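## Task

Find each drive blank marked with a green sticker and press it fully home until it stops and clicks into its latch. Do not touch any blank with a different marking. The rack is loose on the table: it must not tilt beyond a small amount, which counts as failure, and it must finish in its original spot.

## Robot and tools

ROBOT. There are two six-joint arms, left_arm and right_arm, each ending in a two-finger parallel gripper with a camera on its wrist. In the scene frame the left base sits near (-0.038, +0.313, +0.010) m and the right near (-0.033, -0.261, +0.034) m, both almost unrotated. A camera stand is fixed behind the arms.

FRAMES. Scene frame: origin at table-top height halfway between the nominal bases, +x forward over the table, +z up, +y toward left_arm (arm names do not match image sides). Fixed cameras and the table use it. Each arm reports its hand position, orientation and Hand target in its own base frame. Motion offsets are taken along the current Hand target's own axes. In the gripper frame the fingers extend along +z and close along y. end_effector_position is the point between the finger pads, roughly 1 cm short of the tips.

execute_actions(actions, cameras). actions is a list of actions; each action is a list of up to 15 rows, one row per 1/30 s step; if fewer rows are given, the last one repeats to fill 15. Every row has 14 numbers in [-1, 1], always for both arms: left dx, dy, dz, rx, ry, rz, opening, then right dx, dy, dz, rx, ry, rz, opening. dx..rz are an offset, not a pose: they are measured from that arm's Hand target as it stood when the action began, so all rows of one action share that origin, and a repeated action moves further. Scale: 1.0 equals 0.6 m for dx/dy/dz or 180 degrees for rotation; rx, ry, rz form a single rotation vector. opening is absolute: +1 fully open (0.094 m), -1 closed. Zero pose numbers keep an arm at its Hand target; a 0 opening means half open, so resend the present opening to keep a gripper unchanged. cameras: list of names, ["all"] or []; by default images come only with an empty actions list.

move(target, speed, blend, opening_speed, grip_force, blocking, cameras). target is one 14-number row laid out as above, or a list of up to 15 such rows visited in turn; every row is an offset from the Hand targets at the start of the move, not from the previous row. Paths are straight lines, finish together, take at least 0.5 s and are cut off at 10 s. They do not avoid obstacles or the other arm. speed: top path speed in m/s, 0.002 to 2.9, default 0.25 (turning limited to twice that in rad/s); one value or one per target. blend: corner rounding radius in m for a list; 0 stops at each point. opening_speed: rate of the commanded opening per second on the -1..+1 scale, at least 0.2. grip_force: per-pad force cap in N, 10 to 50, one value or one per arm; it persists, and low values close slowly. blocking=false returns after about 0.5 s while the move continues. The result adds a move: line giving the ending (done, off_target, moving, held, fault) and any limits (paced = pose clipped, held = steps withheld). done means within 10 mm and 2 degrees at rest; neither done nor off_target tells you about contact.

wait(seconds 0 to 10, cameras) lets time run with commands held. stop(cameras) brakes a running move. zoom_image(camera, region) enlarges [x0, y0, x1, y1] pixels (at most 504 by 504) of the newest image from cam_head_left, cam_head_right, cam_left_wrist or cam_right_wrist, all 672x504. read_manual(section) gives only licence text. finished_scene(scene) ends the current scene, given its number, irreversibly.

RESULTS. Each call reports per arm: Hand target (last commanded pose after clipping, the origin for the next offset), end_effector_position in metres and end_effector_quat_wxyz, Joint positions (last value is finger opening in metres), Joint velocities (may be summarised as within noise), joint torques (whole drive output including gravity, noisy and offset; the first three wrap at ±28 N m), grip_measured (opening on the command scale, reads a bit wide when empty and a bit narrow on a squeezed part), Tool commands, and motor temperatures. The hand often settles a few centimetres short of its target because of friction and weight; that alone is not contact. Waiting does not close the gap; the next command does, or send the remaining distance as an extra offset. Orientation commands are limited each step to within 40 degrees of the current orientation.

ORDER. Look first (empty actions list or cameras), zoom to read sticker colours, plan each blank's position from the head cameras and calibration, approach in front of the blank, push slowly along the insertion direction, confirm the latch visually, back off, then finish the scene.

AVOID. Fast or hard contact with the rack: it is free-standing and must neither tip nor shift, so push gently, at low speed, close to the slot's height and straight in. After a push, retract the target behind the gripper so the arm stops pressing. Keep the arms, grippers and wrist cameras apart; the controller does not stop them touching each other, and a hit or squeeze between arms can fail the scene. Do not route a path near an arm's own base. Nothing may fall or end up off the table. Holding a push against something unreachable or keeping an arm stretched heats motors: a MOTOR HOT line appears at 75 °C, at 90 °C the arm folds and stops working, at 100 °C it goes limp.

Each tool is called as name([rows], argument=value, ...), one row to a line, values as JSON.

## Session

execute_actions(actions=[])

Scene clock: 0.00 s.
left_arm: end_effector_position=(+0.3036, +0.0464, +0.0662) grip_measured=+1.000 end_effector_quat_wxyz=(+0.228, -0.178, +0.957, -0.008) | right_arm: end_effector_position=(+0.2399, -0.0205, +0.0988) grip_measured=+1.000 end_effector_quat_wxyz=(+0.272, +0.082, +0.958, +0.034)
Joint positions: left_arm=[0.148 1.335 0.754 -0.53 -0.001 -0.219 0.094] | right_arm=[-0.173 0.913 0.611 -0.723 -0.111 0.03 0.094]
Joint velocities: within noise
Joint torques (N m): no reading
Motor temperatures (°C): left_arm=[32 33 37 30 34 31 33] | right_arm=[32 38 39 35 32 31 33]
Heat: left arm: 37 °C; right arm: 39 °C.
Hand target: left_arm +0.3082, +0.0488, +0.0748; +0.241, -0.179, +0.954, -0.007 | right_arm +0.2439, -0.0200, +0.1075; +0.286, +0.079, +0.954, +0.034
Tool commands: left_gripper/opening=+1.0 right_gripper/opening=+1.0

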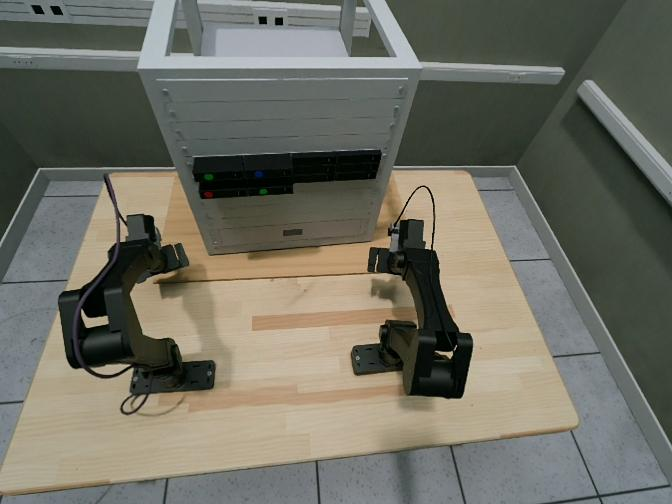

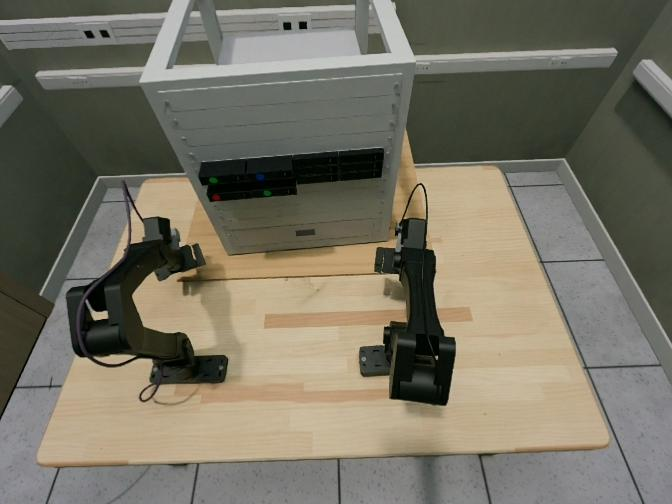

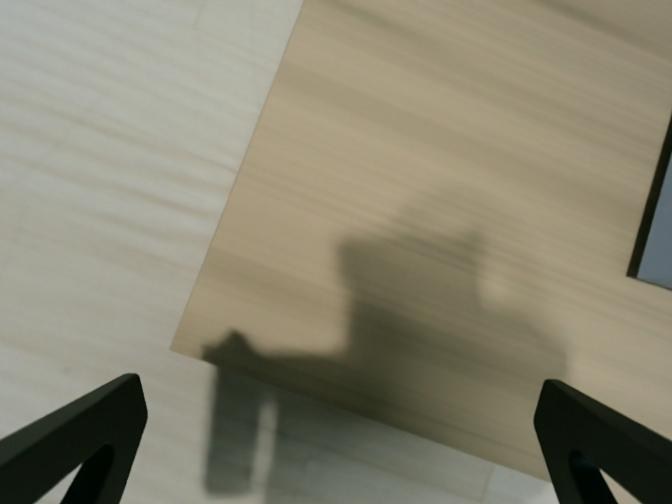

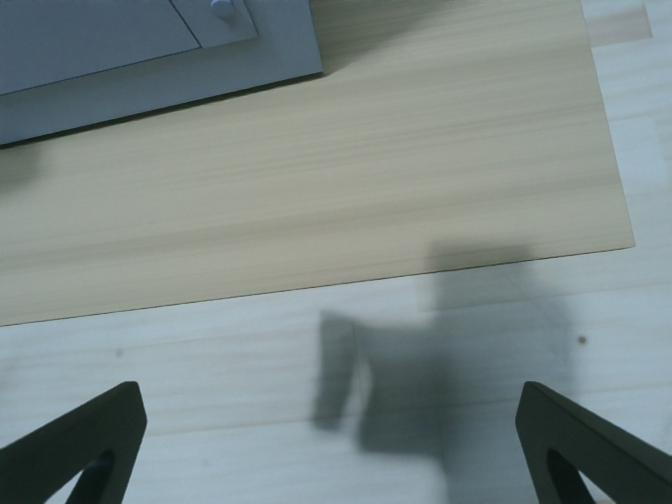

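zoom_image(camera="cam_head_left", region=[180, 130, 400, 220])

zoom_image(camera="cam_head_right", region=[180, 130, 400, 220])

Scaled by 2.291.

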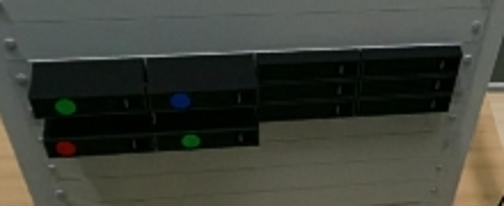

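Scaled by 2.291.

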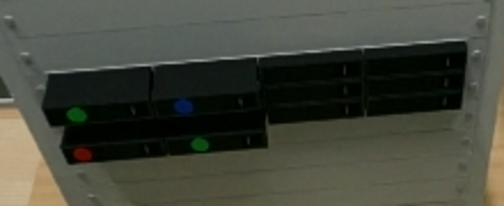

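zoom_image(camera="cam_head_left", region=[185, 140, 305, 210])

zoom_image(camera="cam_head_right", region=[185, 140, 305, 210])

zoom_image(camera="cam_head_left", region=[280, 140, 400, 210])

Scaled by 4.200.

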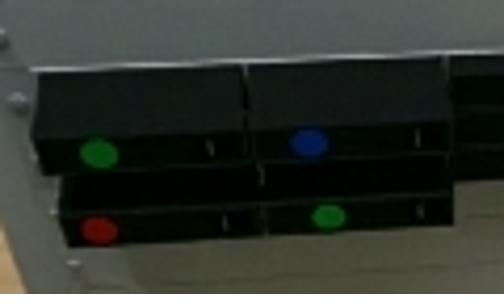

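Scaled by 4.200.

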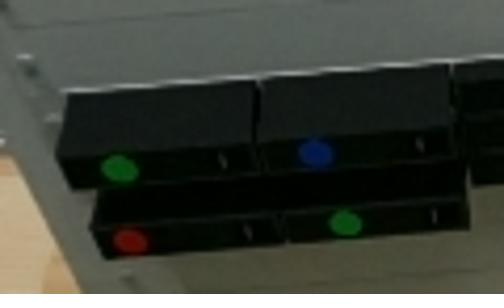

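Scaled by 4.200.

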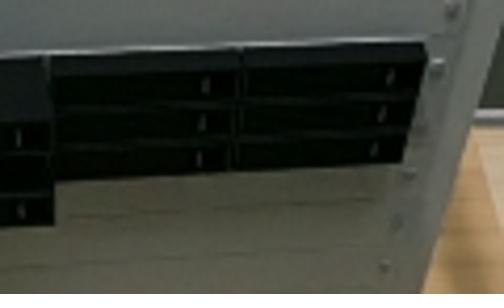

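move([
  [-0.02934, -0.31508, -0.52516, 0.05883, -0.34139, 0.07462, -0.95, 0, 0, 0, 0, 0, 0, 1],
], speed=0.2, cameras=["all"])

Scene clock: 45.53 s.
left_arm: end_effector_position=(+0.2417, -0.1551, +0.3724) grip_measured=-0.947 end_effector_quat_wxyz=(+0.699, -0.003, +0.714, +0.035) | right_arm: end_effector_position=(+0.2399, -0.0205, +0.0988) grip_measured=+1.000 end_effector_quat_wxyz=(+0.272, +0.082, +0.958, +0.034)
Joint positions: left_arm=[-1.219 0.916 0.887 -0.039 -1.273 -0.02 0.002] | right_arm=[-0.173 0.913 0.611 -0.723 -0.111 0.03 0.094]
Joint torques (N m): left_arm=[0.4 -3.11 6.61 1.95 -0.23 0.13] | right_arm=[0.05 -1.18 8.12 0.85 -0.09 -0.01]
Heat: left arm: 38 °C; right arm: 42 °C.
Hand target: left_arm +0.2412, -0.1451, +0.3801; +0.707, -0.029, +0.707, +0.029 | right_arm +0.2439, -0.0200, +0.1075; +0.286, +0.079, +0.954, +0.034
Off the commanded pose: left_arm 0.013 m, 3 deg | right_arm 0.010 m, 2 deg.
move: off_target (left_arm)
camera_calibration:
cam_left_wrist: T_world_to_cam=[[0.0500033, -0.997984, -0.0390919, -0.151822], [-0.441522, 0.0130202, -0.897156, 0.481372], [0.895856, 0.0621207, -0.43998, 0.0449308], [0, 0, 0, 1]] pos_world=[0.179876, -0.160575, 0.445699]

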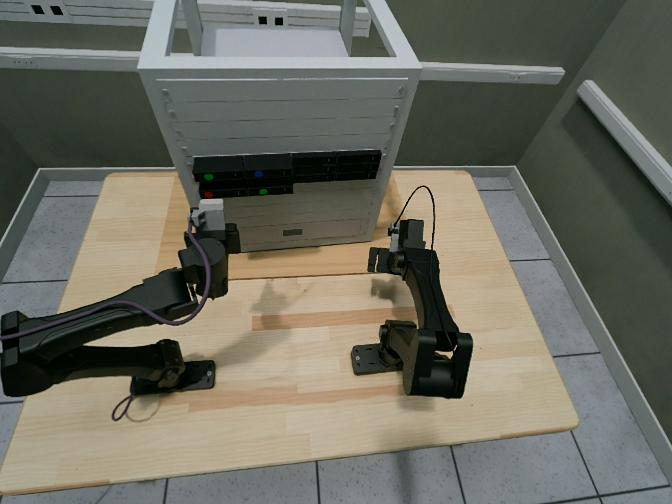

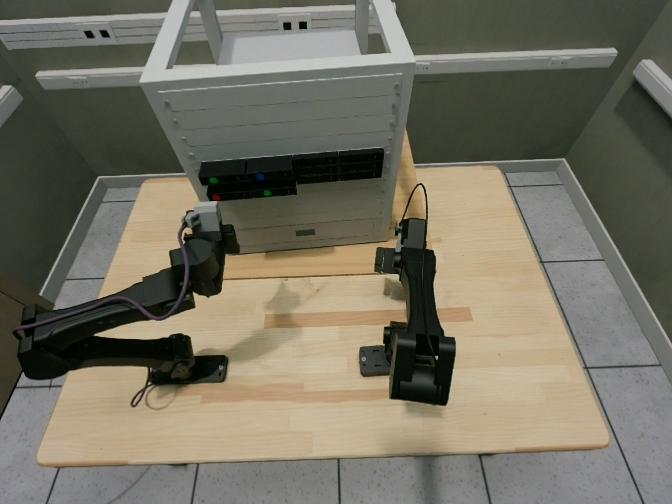

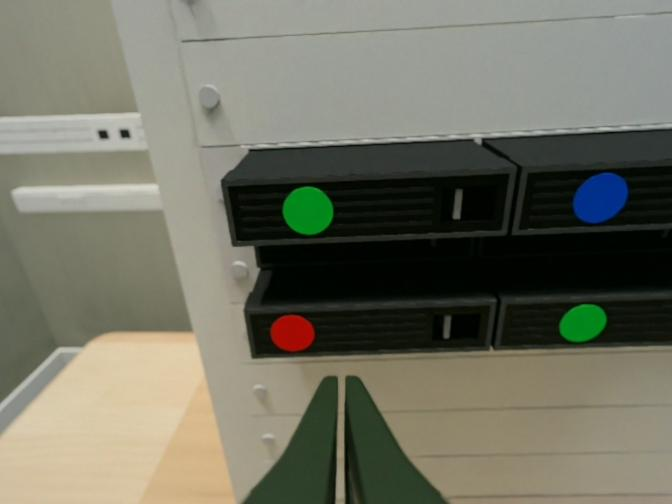

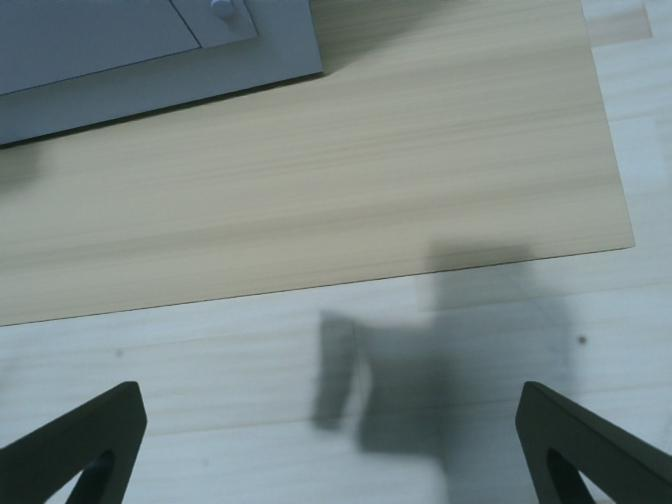

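zoom_image(camera="cam_left_wrist", region=[200, 120, 440, 300])

zoom_image(camera="cam_left_wrist", region=[420, 120, 660, 300])

zoom_image(camera="cam_left_wrist", region=[220, 230, 460, 410])

Scaled by 2.100.

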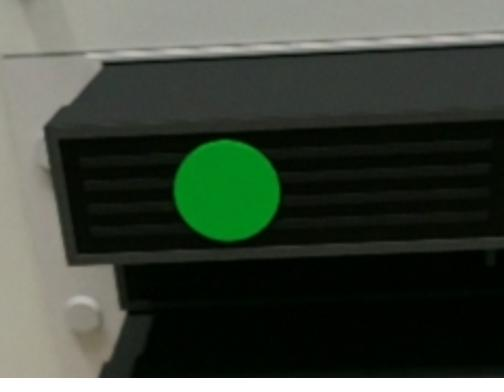

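Scaled by 2.100.

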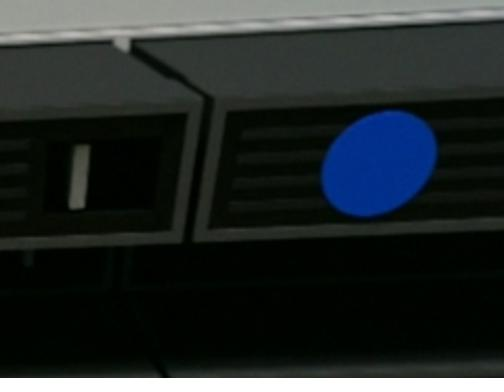

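Scaled by 2.100.

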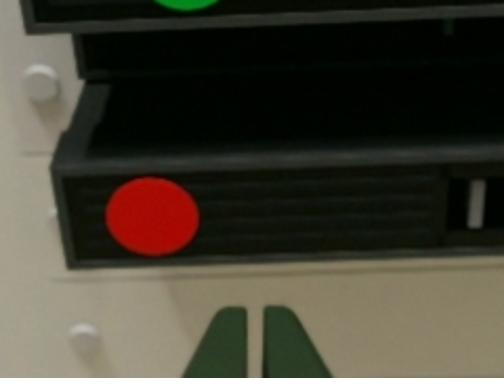

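move([
  [-0.03767, -0.0222, 0.073, 0, 0, 0, -0.95, 0, 0, 0, 0, 0, 0, 1],
], speed=0.1, cameras=["cam_left_wrist"])

Scene clock: 58.77 s.
left_arm: end_effector_position=(+0.2852, -0.1527, +0.3854) grip_measured=-0.947 end_effector_quat_wxyz=(+0.695, -0.015, +0.717, +0.052) | right_arm: end_effector_position=(+0.2399, -0.0205, +0.0988) grip_measured=+1.000 end_effector_quat_wxyz=(+0.272, +0.082, +0.958, +0.034)
Joint positions: left_arm=[-1.019 1.025 0.988 -0.028 -1.115 -0.005 0.002] | right_arm=[-0.173 0.913 0.611 -0.723 -0.111 0.03 0.094]
Joint torques (N m): left_arm=[0.49 -1.94 9.62 2.01 0.18 0.08] | right_arm=[0.05 -1.2 8.12 0.85 -0.09 -0.02]
Heat: left arm: 39 °C; right arm: 42 °C.
Hand target: left_arm +0.2859, -0.1548, +0.4027; +0.707, -0.029, +0.707, +0.029 | right_arm +0.2439, -0.0200, +0.1075; +0.286, +0.079, +0.954, +0.034
Off the commanded pose: left_arm 0.017 m, 4 deg | right_arm 0.010 m, 2 deg.
move: off_target (left_arm)
camera_calibration:
cam_left_wrist: T_world_to_cam=[[0.0909103, -0.994736, -0.0472751, -0.159123], [-0.449842, 0.00133358, -0.893107, 0.511338], [0.888469, 0.102459, -0.447352, 0.0226241], [0, 0, 0, 1]] pos_world=[0.224386, -0.161285, 0.459278]
Images, in order (width x height): cam_left_wrist 672x504.

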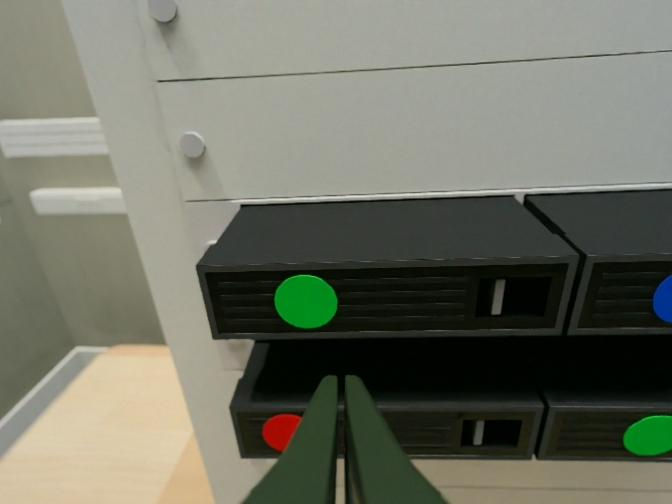

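move([
  [-0.0155, -0.02155, 0.0352, 0, 0, 0, -0.95, 0, 0, 0, 0, 0, 0, 1],
], speed=0.06, cameras=["cam_left_wrist"])

Scene clock: 63.70 s.
left_arm: end_effector_position=(+0.3074, -0.1632, +0.3940) grip_measured=-0.947 end_effector_quat_wxyz=(+0.693, -0.016, +0.719, +0.053) | right_arm: end_effector_position=(+0.2399, -0.0205, +0.0988) grip_measured=+1.000 end_effector_quat_wxyz=(+0.272, +0.082, +0.958, +0.034)
Joint positions: left_arm=[-0.96 1.116 1.071 -0.023 -1.057 -0.005 0.002] | right_arm=[-0.173 0.913 0.611 -0.723 -0.111 0.03 0.094]
Joint torques (N m): left_arm=[0.31 -3.18 9.77 2.11 0.15 0.09] | right_arm=[0.1 -1.14 8.12 0.85 -0.09 -0.02]
Motor temperatures (°C): left_arm=[31 33 39 35 34 31 33] | right_arm=[32 37 42 37 31 31 33]
Heat: left arm: 39 °C; right arm: 42 °C.
Hand target: left_arm +0.3080, -0.1660, +0.4120; +0.707, -0.029, +0.707, +0.029 | right_arm +0.2439, -0.0200, +0.1075; +0.286, +0.079, +0.954, +0.034
Off the commanded pose: left_arm 0.018 m, 4 deg | right_arm 0.010 m, 2 deg.
move: off_target (left_arm)
camera_calibration:
cam_left_wrist: T_world_to_cam=[[0.0922623, -0.994602, -0.0474798, -0.171608], [-0.453849, 0.000437367, -0.891078, 0.52921], [0.886289, 0.103762, -0.451359, 0.0103011], [0, 0, 0, 1]] pos_world=[0.246885, -0.171982, 0.468069]
Images, in order (width x height): cam_left_wrist 672x504.

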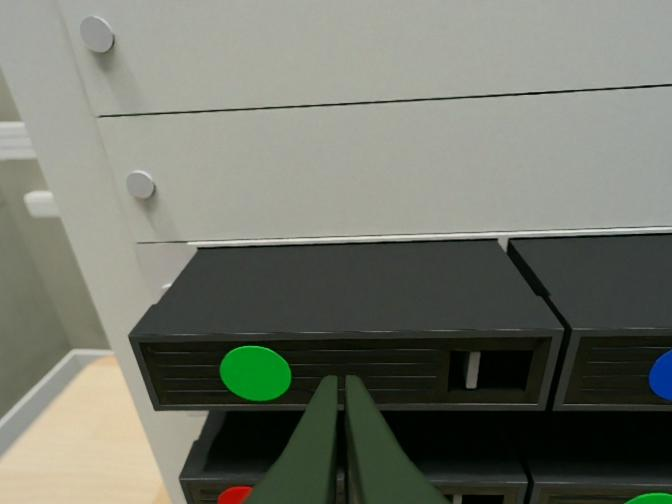

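move([
  [0, 0, 0.022, 0, 0, 0, -0.95, 0, 0, 0, 0, 0, 0, 1],
], speed=0.03, cameras=["cam_left_wrist"])

Scene clock: 66.57 s.
left_arm: end_effector_position=(+0.3190, -0.1639, +0.3934) grip_measured=-0.947 end_effector_quat_wxyz=(+0.692, -0.014, +0.720, +0.050) | right_arm: end_effector_position=(+0.2399, -0.0205, +0.0988) grip_measured=+1.000 end_effector_quat_wxyz=(+0.272, +0.082, +0.958, +0.034)
Joint positions: left_arm=[-0.917 1.14 1.085 -0.013 -1.007 -0.005 0.002] | right_arm=[-0.173 0.913 0.611 -0.723 -0.111 0.03 0.094]
Joint torques (N m): left_arm=[0.5 -3.22 9.85 2.19 0.12 0.06] | right_arm=[0.09 -1.22 8.03 0.85 -0.08 -0.01]
Heat: left arm: 39 °C; right arm: 42 °C.
Hand target: left_arm +0.3212, -0.1650, +0.4120; +0.707, -0.029, +0.706, +0.029 | right_arm +0.2439, -0.0200, +0.1075; +0.286, +0.079, +0.954, +0.034
Off the commanded pose: left_arm 0.019 m, 4 deg | right_arm 0.010 m, 2 deg.
move: off_target (left_arm)
camera_calibration:
cam_left_wrist: T_world_to_cam=[[0.0852577, -0.995245, -0.0470964, -0.171308], [-0.457195, 0.00292029, -0.889362, 0.53469], [0.885271, 0.0973572, -0.454772, 0.000431235], [0, 0, 0, 1]] pos_world=[0.258681, -0.172097, 0.467661]
Images, in order (width x height): cam_left_wrist 672x504.

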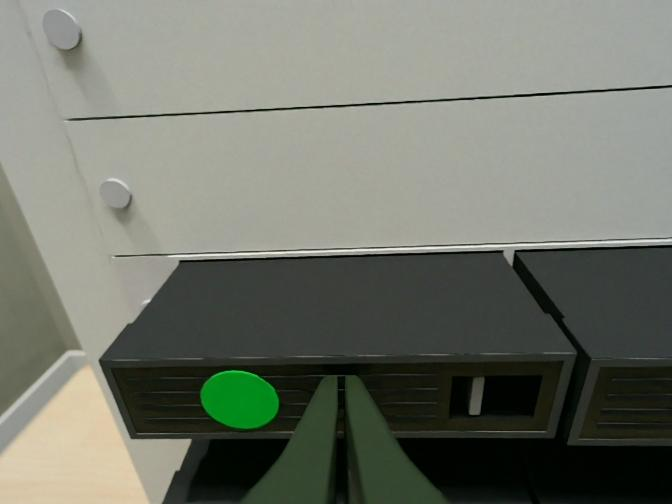

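move([
  [0, 0, 0.025, 0, 0, 0, -0.95, 0, 0, 0, 0, 0, 0, 1],
], speed=0.03, cameras=["cam_left_wrist", "cam_head_left"])

Scene clock: 70.87 s.
left_arm: end_effector_position=(+0.3337, -0.1628, +0.3927) grip_measured=-0.947 end_effector_quat_wxyz=(+0.691, -0.014, +0.721, +0.050) | right_arm: end_effector_position=(+0.2399, -0.0205, +0.0988) grip_measured=+1.000 end_effector_quat_wxyz=(+0.272, +0.082, +0.958, +0.034)
Joint positions: left_arm=[-0.864 1.173 1.103 0 -0.954 -0.005 0.002] | right_arm=[-0.173 0.913 0.611 -0.723 -0.111 0.03 0.094]
Joint torques (N m): left_arm=[0.25 -3.47 9.95 2.22 0.16 0.08] | right_arm=[0.06 -1.14 8.1 0.85 -0.09 0]
Heat: left arm: 39 °C; right arm: 42 °C.
Hand target: left_arm +0.3361, -0.1637, +0.4120; +0.706, -0.029, +0.707, +0.029 | right_arm +0.2439, -0.0200, +0.1075; +0.286, +0.079, +0.954, +0.034
Off the commanded pose: left_arm 0.020 m, 4 deg | right_arm 0.010 m, 2 deg.
move: off_target (left_arm)
camera_calibration:
cam_left_wrist: T_world_to_cam=[[0.0847189, -0.995355, -0.0457317, -0.171918], [-0.46015, 0.00162657, -0.88784, 0.540924], [0.88379, 0.0962602, -0.457875, -0.0114378], [0, 0, 0, 1]] pos_world=[0.273579, -0.170898, 0.467155]
Images, in order (width x height): cam_head_left 672x504, cam_left_wrist 672x504.

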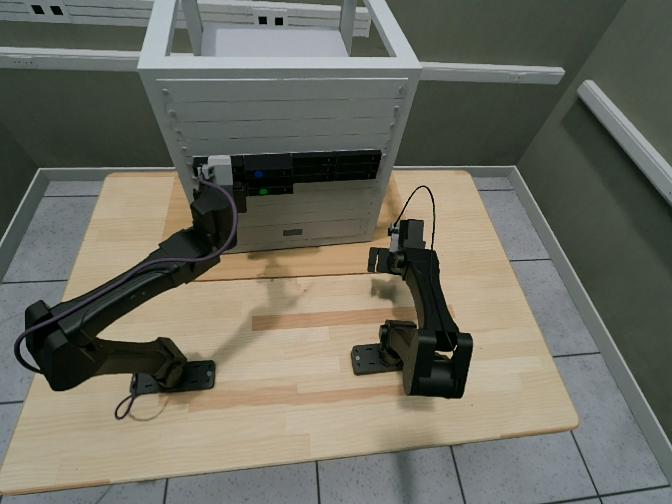

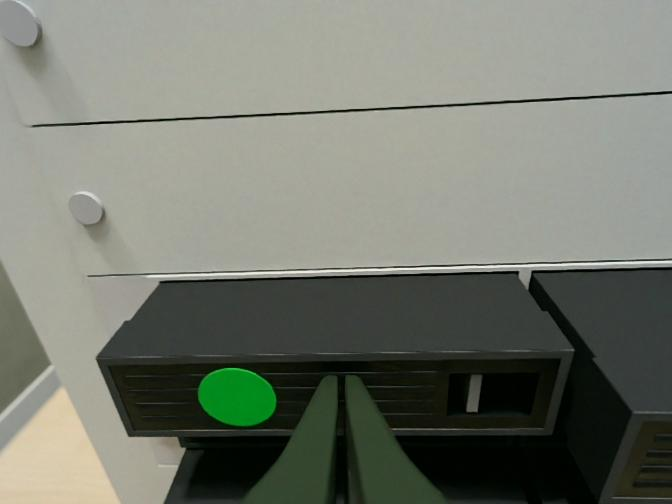

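move([
  [0, 0, 0.022, 0, 0, 0, -0.95, 0, 0, 0, 0, 0, 0, 1],
], speed=0.03, cameras=["cam_left_wrist"])

Scene clock: 73.03 s.
left_arm: end_effector_position=(+0.3456, -0.1619, +0.3922) grip_measured=-0.947 end_effector_quat_wxyz=(+0.690, -0.014, +0.722, +0.049) | right_arm: end_effector_position=(+0.2399, -0.0205, +0.0988) grip_measured=+1.000 end_effector_quat_wxyz=(+0.272, +0.082, +0.958, +0.034)
Joint positions: left_arm=[-0.825 1.2 1.12 0.01 -0.914 -0.005 0.002] | right_arm=[-0.173 0.913 0.611 -0.723 -0.111 0.03 0.094]
Joint torques (N m): left_arm=[0.49 -3.67 9.98 2.24 0.2 0.03] | right_arm=[0.06 -1.14 8.09 0.84 -0.09 -0.02]
Heat: left arm: 39 °C; right arm: 42 °C.
Hand target: left_arm +0.3493, -0.1627, +0.4120; +0.707, -0.029, +0.707, +0.029 | right_arm +0.2439, -0.0200, +0.1075; +0.286, +0.079, +0.954, +0.034
Off the commanded pose: left_arm 0.020 m, 4 deg | right_arm 0.010 m, 2 deg.
move: off_target (left_arm)
camera_calibration:
cam_left_wrist: T_world_to_cam=[[0.0841319, -0.995462, -0.0444574, -0.172305], [-0.462281, 0.000531742, -0.886733, 0.546214], [0.882733, 0.0951544, -0.460139, -0.0211588], [0, 0, 0, 1]] pos_world=[0.285678, -0.1698, 0.46695]
Images, in order (width x height): cam_left_wrist 672x504.

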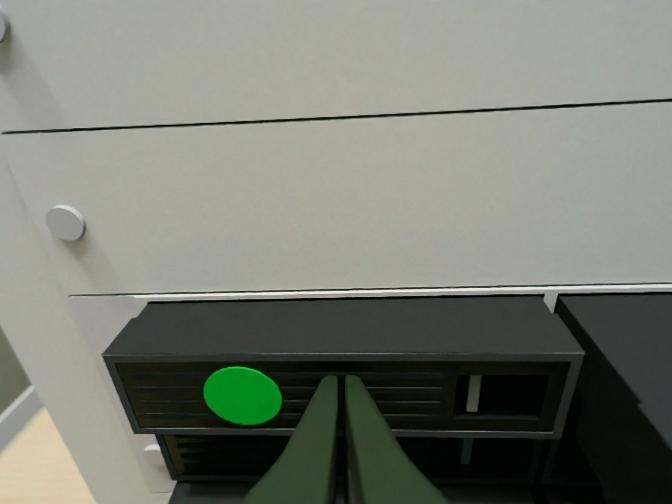

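move([
  [0, 0, 0.015, 0, 0, 0, -0.95, 0, 0, 0, 0, 0, 0, 1],
], speed=0.02, cameras=["cam_left_wrist"])

Scene clock: 74.77 s.
left_arm: end_effector_position=(+0.3527, -0.1616, +0.3927) grip_measured=-0.947 end_effector_quat_wxyz=(+0.690, -0.014, +0.722, +0.047) | right_arm: end_effector_position=(+0.2399, -0.0205, +0.0988) grip_measured=+1.000 end_effector_quat_wxyz=(+0.272, +0.082, +0.958, +0.034)
Joint positions: left_arm=[-0.802 1.217 1.132 0.016 -0.889 -0.005 0.002] | right_arm=[-0.173 0.913 0.611 -0.723 -0.111 0.03 0.094]
Joint torques (N m): left_arm=[0.92 -3.38 10.07 2.3 0.21 0.04] | right_arm=[0.05 -1.24 8.09 0.85 -0.09 -0.03]
Heat: left arm: 39 °C; right arm: 42 °C.
Hand target: left_arm +0.3582, -0.1619, +0.4120; +0.707, -0.029, +0.707, +0.029 | right_arm +0.2439, -0.0200, +0.1075; +0.286, +0.079, +0.954, +0.034
Off the commanded pose: left_arm 0.020 m, 4 deg | right_arm 0.010 m, 2 deg.
move: off_target (left_arm)
camera_calibration:
cam_left_wrist: T_world_to_cam=[[0.0820582, -0.995735, -0.042165, -0.172798], [-0.462458, -0.000565611, -0.886641, 0.549762], [0.882836, 0.0922557, -0.460532, -0.0275887], [0, 0, 0, 1]] pos_world=[0.292777, -0.169205, 0.46745]
Images, in order (width x height): cam_left_wrist 672x504.

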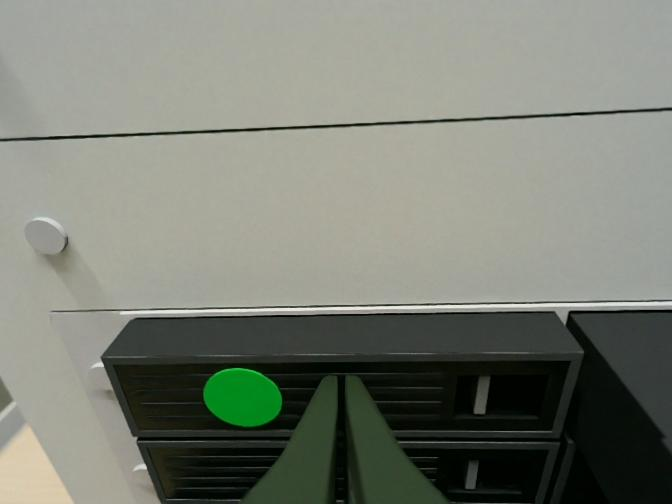

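move([
  [0, 0, 0.01, 0, 0, 0, -0.95, 0, 0, 0, 0, 0, 0, 1],
], speed=0.02, cameras=["cam_left_wrist", "cam_head_left"])

Scene clock: 76.67 s.
left_arm: end_effector_position=(+0.3532, -0.1612, +0.3933) grip_measured=-0.947 end_effector_quat_wxyz=(+0.690, -0.014, +0.722, +0.046) | right_arm: end_effector_position=(+0.2399, -0.0205, +0.0988) grip_measured=+1.000 end_effector_quat_wxyz=(+0.272, +0.082, +0.958, +0.034)
Joint positions: left_arm=[-0.798 1.217 1.134 0.016 -0.884 -0.005 0.002] | right_arm=[-0.173 0.913 0.611 -0.723 -0.111 0.03 0.094]
Joint torques (N m): left_arm=[2.21 -2.33 10.67 2.32 0.39 0.07] | right_arm=[0.03 -1.2 8.12 0.85 -0.07 -0.01]
Heat: left arm: 40 °C; right arm: 42 °C.
Hand target: left_arm +0.3642, -0.1615, +0.4120; +0.707, -0.029, +0.707, +0.029 | right_arm +0.2439, -0.0200, +0.1075; +0.286, +0.079, +0.954, +0.034
Off the commanded pose: left_arm 0.022 m, 4 deg | right_arm 0.010 m, 2 deg.
move: off_target (left_arm)
camera_calibration:
cam_left_wrist: T_world_to_cam=[[0.0809529, -0.995882, -0.0408201, -0.172653], [-0.461725, -0.00117451, -0.887022, 0.5503], [0.883321, 0.0906547, -0.459919, -0.028544], [0, 0, 0, 1]] pos_world=[0.293278, -0.168708, 0.467953]
Images, in order (width x height): cam_head_left 672x504, cam_left_wrist 672x504.

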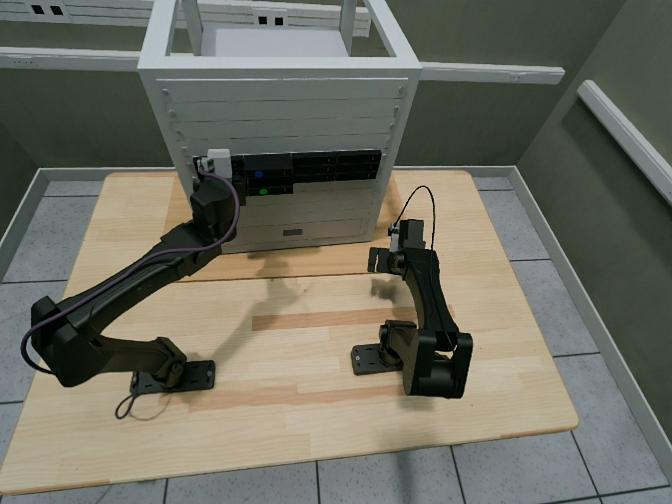

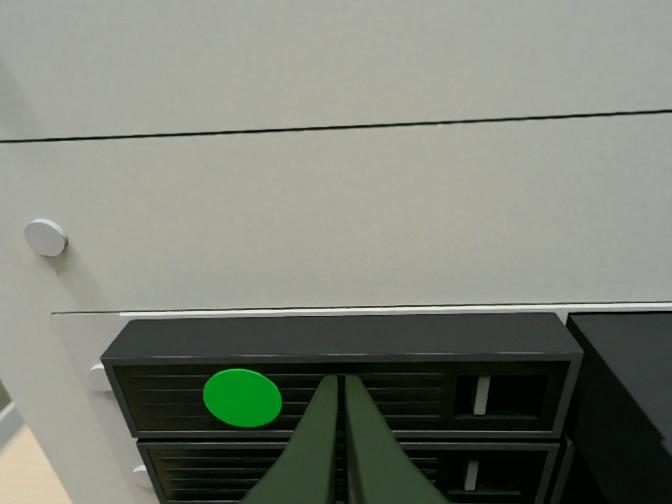

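move([
  [0, 0, 0.01, 0, 0, 0, -0.95, 0, 0, 0, 0, 0, 0, 1],
], speed=0.02, cameras=["cam_left_wrist", "cam_head_right"])

Scene clock: 79.57 s.
left_arm: end_effector_position=(+0.3538, -0.1613, +0.3934) grip_measured=-0.947 end_effector_quat_wxyz=(+0.690, -0.014, +0.722, +0.046) | right_arm: end_effector_position=(+0.2399, -0.0205, +0.0988) grip_measured=+1.000 end_effector_quat_wxyz=(+0.272, +0.082, +0.958, +0.034)
Joint positions: left_arm=[-0.797 1.219 1.135 0.016 -0.882 -0.005 0.002] | right_arm=[-0.173 0.913 0.611 -0.723 -0.111 0.03 0.094]
Joint torques (N m): left_arm=[3.34 -1.18 11.03 2.4 0.49 0.12] | right_arm=[0.13 -1.18 8.05 0.84 -0.09 -0.01]
Heat: left arm: 40 °C; right arm: 42 °C.
Hand target: left_arm +0.3702, -0.1610, +0.4120; +0.707, -0.029, +0.707, +0.029 | right_arm +0.2439, -0.0200, +0.1075; +0.286, +0.079, +0.954, +0.034
Off the commanded pose: left_arm 0.025 m, 4 deg | right_arm 0.010 m, 2 deg.
move: off_target (left_arm)
camera_calibration:
cam_left_wrist: T_world_to_cam=[[0.0802337, -0.995945, -0.0406891, -0.172647], [-0.461823, -0.000967629, -0.886972, 0.550748], [0.883336, 0.0899561, -0.460028, -0.0289554], [0, 0, 0, 1]] pos_world=[0.293777, -0.16881, 0.468152]
Images, in order (width x height): cam_head_right 672x504, cam_left_wrist 672x504.

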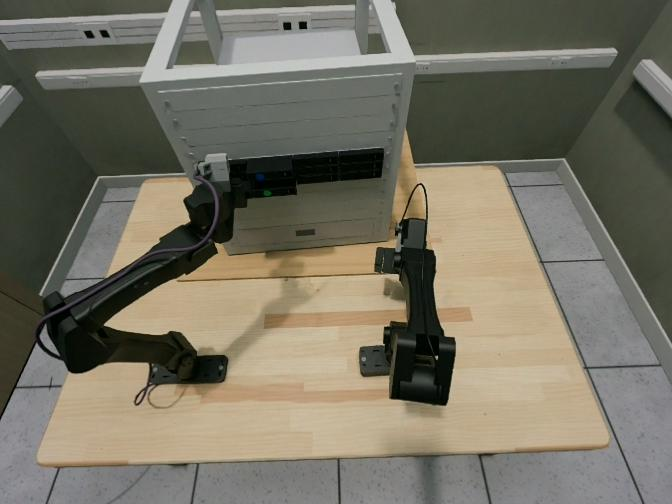

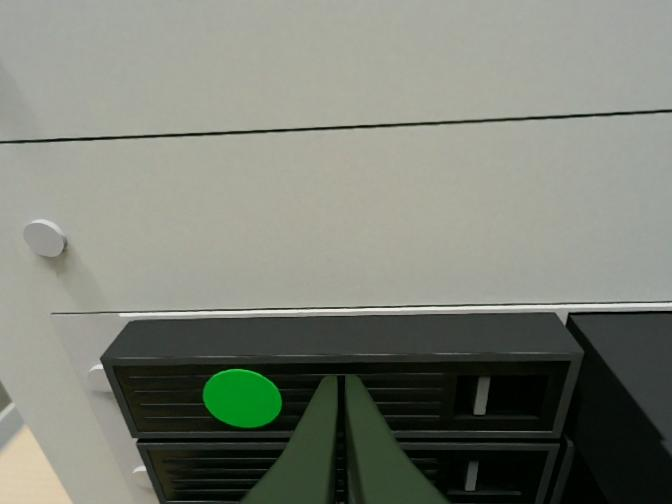

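zoom_image(camera="cam_left_wrist", region=[90, 300, 340, 504])

zoom_image(camera="cam_left_wrist", region=[420, 300, 670, 504])

Scaled by 2.016.

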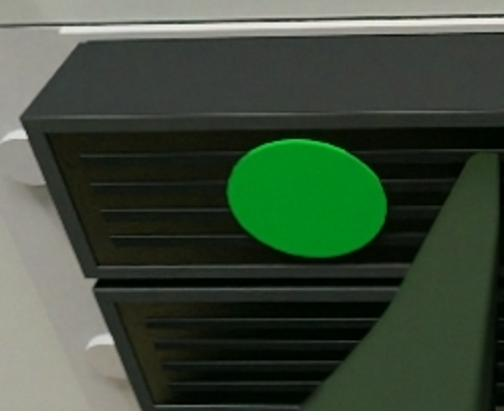

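Scaled by 2.016.

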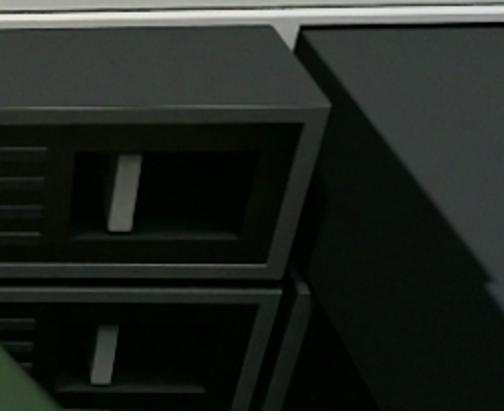

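move([
  [0, 0, -0.12, 0, 0, 0, -0.95, 0, 0, 0, 0, 0, 0, 1],
], speed=0.08, cameras=["cam_left_wrist", "cam_head_right"])

Scene clock: 83.60 s.
left_arm: end_effector_position=(+0.3028, -0.1755, +0.4072) grip_measured=-0.947 end_effector_quat_wxyz=(+0.704, -0.020, +0.709, +0.026) | right_arm: end_effector_position=(+0.2399, -0.0205, +0.0988) grip_measured=+1.000 end_effector_quat_wxyz=(+0.272, +0.082, +0.958, +0.034)
Joint positions: left_arm=[-0.995 1.128 1.097 0.016 -1.06 -0.004 0.002] | right_arm=[-0.173 0.913 0.611 -0.723 -0.111 0.03 0.094]
Joint torques (N m): left_arm=[-0.42 -5.67 6.97 1.55 -0.2 0.03] | right_arm=[-0.01 -1.22 8.13 0.85 -0.11 -0.01]
Heat: left arm: 40 °C; right arm: 42 °C.
Hand target: left_arm +0.2984, -0.1668, +0.4120; +0.707, -0.029, +0.706, +0.029 | right_arm +0.2439, -0.0200, +0.1075; +0.286, +0.079, +0.954, +0.034
Off the commanded pose: left_arm 0.011 m, 1 deg | right_arm 0.010 m, 2 deg.
move: off_target (left_arm)
camera_calibration:
cam_left_wrist: T_world_to_cam=[[0.0612444, -0.99812, -0.00216565, -0.192382], [-0.42774, -0.0242855, -0.903576, 0.531745], [0.901825, 0.0562653, -0.428423, -0.000726483], [0, 0, 0, 1]] pos_world=[0.239886, -0.179065, 0.479744]
Images, in order (width x height): cam_head_right 672x504, cam_left_wrist 672x504.

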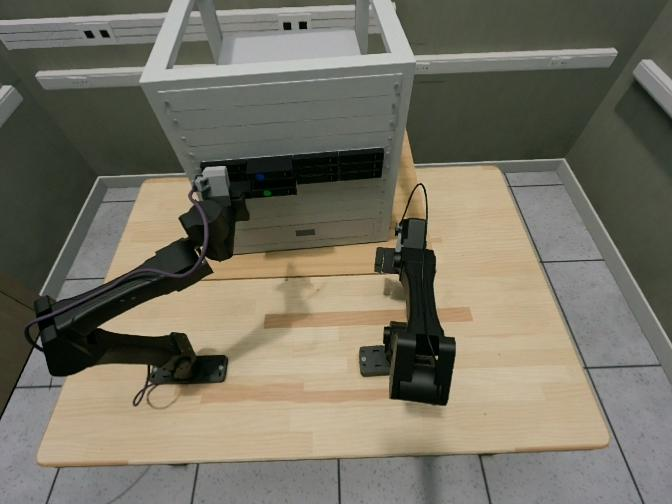

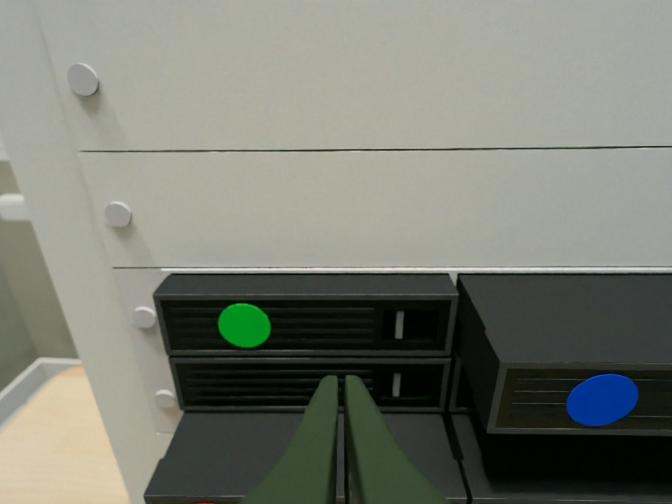

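move([
  [0.0367, -0.0176, -0.0516, 0, 0, 0, -0.95, 0, 0, 0, 0, 0, 0, 1],
  [0.1017, -0.1641, -0.064, 0, 0, 0, -0.95, 0, 0, 0, 0, 0, 0, 1],
  [0.1017, -0.1681, -0.0133, 0, 0, 0, -0.95, 0, 0, 0, 0, 0, 0, 1],
], speed=[0.12, 0.12, 0.06], blend=[0.015, 0.01, 0], cameras=["cam_left_wrist", "cam_head_right"])

Scene clock: 94.13 s.
left_arm: end_effector_position=(+0.2949, -0.2636, +0.3382) grip_measured=-0.947 end_effector_quat_wxyz=(+0.699, -0.015, +0.713, +0.049) | right_arm: end_effector_position=(+0.2399, -0.0205, +0.0988) grip_measured=+1.000 end_effector_quat_wxyz=(+0.272, +0.082, +0.958, +0.034)
Joint positions: left_arm=[-1.184 1.429 1.053 0.314 -1.274 -0.009 0.002] | right_arm=[-0.173 0.913 0.611 -0.723 -0.111 0.03 0.094]
Joint torques (N m): left_arm=[0.16 -5.82 9.8 1.97 0.14 0.1] | right_arm=[0.02 -1.16 8.12 0.84 -0.09 -0.01]
Heat: left arm: 39 °C; right arm: 42 °C.
Hand target: left_arm +0.2987, -0.2680, +0.3510; +0.707, -0.029, +0.707, +0.029 | right_arm +0.2439, -0.0200, +0.1075; +0.286, +0.079, +0.954, +0.034
Off the commanded pose: left_arm 0.014 m, 3 deg | right_arm 0.010 m, 2 deg.
move: off_target (left_arm)
camera_calibration:
cam_left_wrist: T_world_to_cam=[[0.0857533, -0.995366, -0.0435154, -0.272538], [-0.440169, 0.00133325, -0.897914, 0.472318], [0.893811, 0.0961532, -0.438015, -0.00214586], [0, 0, 0, 1]] pos_world=[0.233189, -0.271698, 0.411301]
Images, in order (width x height): cam_head_right 672x504, cam_left_wrist 672x504.

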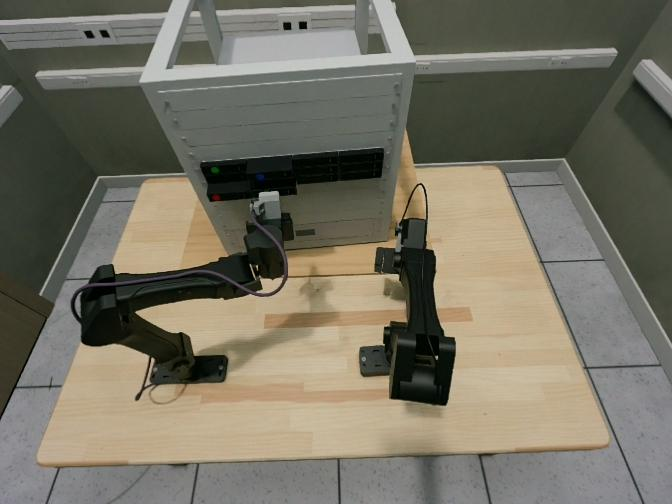

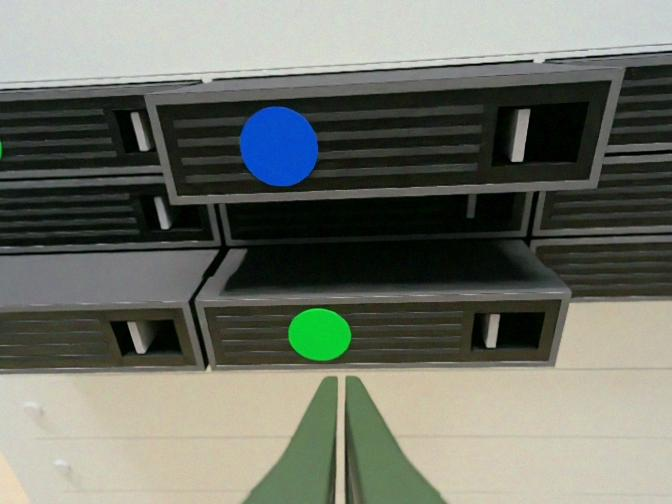

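move([
  [0.0017, -0.0151, 0.0423, 0, 0, 0, -0.95, 0, 0, 0, 0, 0, 0, 1],
  [0.0017, -0.0164, 0.1088, 0, 0, 0, -0.95, 0, 0, 0, 0, 0, 0, 1],
], speed=[0.06, 0.03], blend=[0.005, 0], cameras=["cam_left_wrist", "cam_head_right"])

Scene clock: 100.57 s.
left_arm: end_effector_position=(+0.3590, -0.2684, +0.3366) grip_measured=-0.947 end_effector_quat_wxyz=(+0.696, -0.017, +0.716, +0.048) | right_arm: end_effector_position=(+0.2399, -0.0205, +0.0988) grip_measured=+1.000 end_effector_quat_wxyz=(+0.272, +0.082, +0.958, +0.034)
Joint positions: left_arm=[-1.012 1.559 1.171 0.331 -1.103 -0.006 0.002] | right_arm=[-0.173 0.913 0.611 -0.723 -0.111 0.03 0.094]
Joint torques (N m): left_arm=[0.57 -6.86 10.04 2.04 0.2 0.07] | right_arm=[0.06 -1.25 8.06 0.85 -0.07 -0.01]
Heat: left arm: 39 °C; right arm: 42 °C.
Hand target: left_arm +0.3645, -0.2725, +0.3499; +0.706, -0.029, +0.707, +0.029 | right_arm +0.2439, -0.0200, +0.1075; +0.286, +0.079, +0.954, +0.034
Off the commanded pose: left_arm 0.015 m, 3 deg | right_arm 0.010 m, 2 deg.
move: off_target (left_arm)
camera_calibration:
cam_left_wrist: T_world_to_cam=[[0.0861796, -0.995522, -0.0388583, -0.284582], [-0.446872, -0.00376587, -0.89459, 0.499071], [0.890437, 0.0944601, -0.445195, -0.0564217], [0, 0, 0, 1]] pos_world=[0.297786, -0.276099, 0.410287]
Images, in order (width x height): cam_head_right 672x504, cam_left_wrist 672x504.

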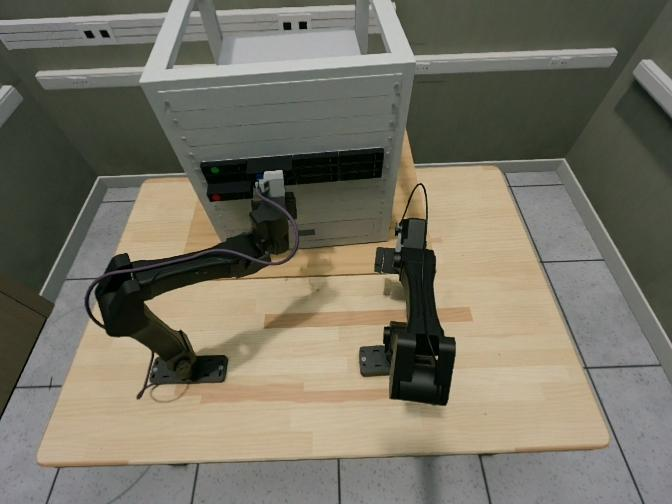

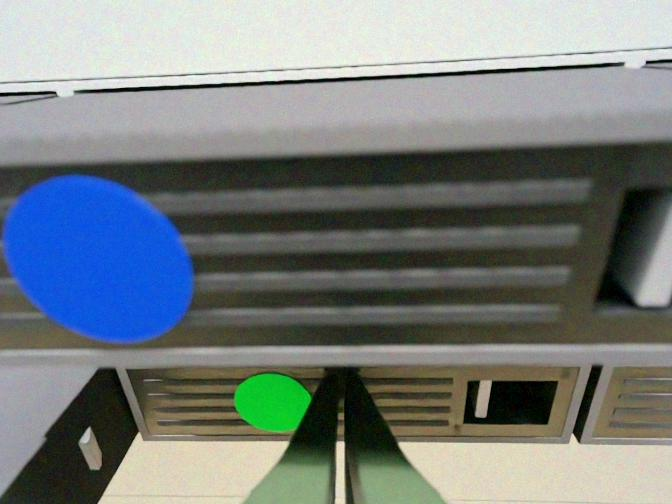

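move([
  [0, 0, 0.015, 0, 0, 0, -0.95, 0, 0, 0, 0, 0, 0, 1],
], speed=0.02, cameras=["cam_left_wrist", "cam_head_right"])

Scene clock: 102.77 s.
left_arm: end_effector_position=(+0.3600, -0.2695, +0.3378) grip_measured=-0.947 end_effector_quat_wxyz=(+0.697, -0.016, +0.716, +0.046) | right_arm: end_effector_position=(+0.2399, -0.0205, +0.0988) grip_measured=+1.000 end_effector_quat_wxyz=(+0.272, +0.082, +0.958, +0.034)
Joint positions: left_arm=[-1.01 1.562 1.177 0.331 -1.098 -0.006 0.002] | right_arm=[-0.173 0.913 0.611 -0.723 -0.111 0.03 0.094]
Joint torques (N m): left_arm=[1.95 -5.97 10.74 2.08 0.37 0.11] | right_arm=[0.14 -1.17 8.16 0.86 -0.09 -0.01]
Heat: left arm: 39 °C; right arm: 42 °C.
Hand target: left_arm +0.3735, -0.2717, +0.3499; +0.706, -0.029, +0.707, +0.029 | right_arm +0.2439, -0.0200, +0.1075; +0.286, +0.079, +0.954, +0.034
Off the commanded pose: left_arm 0.018 m, 3 deg | right_arm 0.010 m, 2 deg.
move: off_target (left_arm)
camera_calibration:
cam_left_wrist: T_world_to_cam=[[0.0828321, -0.995899, -0.0363789, -0.285447], [-0.445666, -0.00436738, -0.895189, 0.500178], [0.891359, 0.0903632, -0.4442, -0.058483], [0, 0, 0, 1]] pos_world=[0.298686, -0.276807, 0.411391]
Images, in order (width x height): cam_head_right 672x504, cam_left_wrist 672x504.

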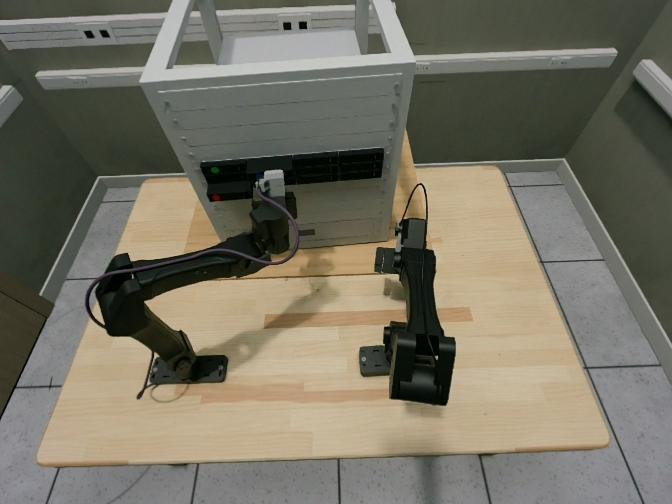

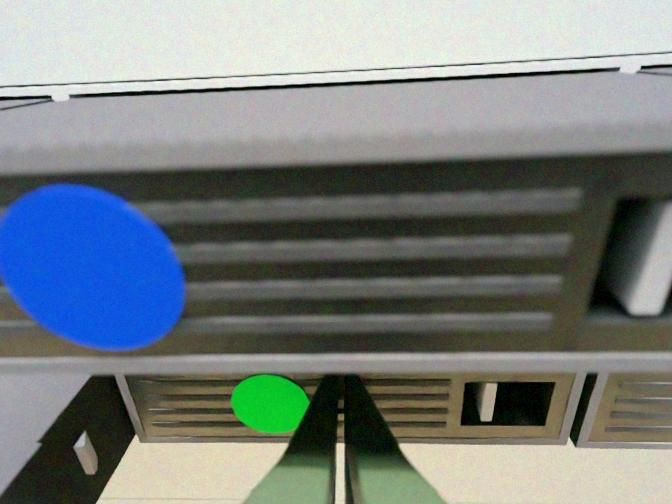

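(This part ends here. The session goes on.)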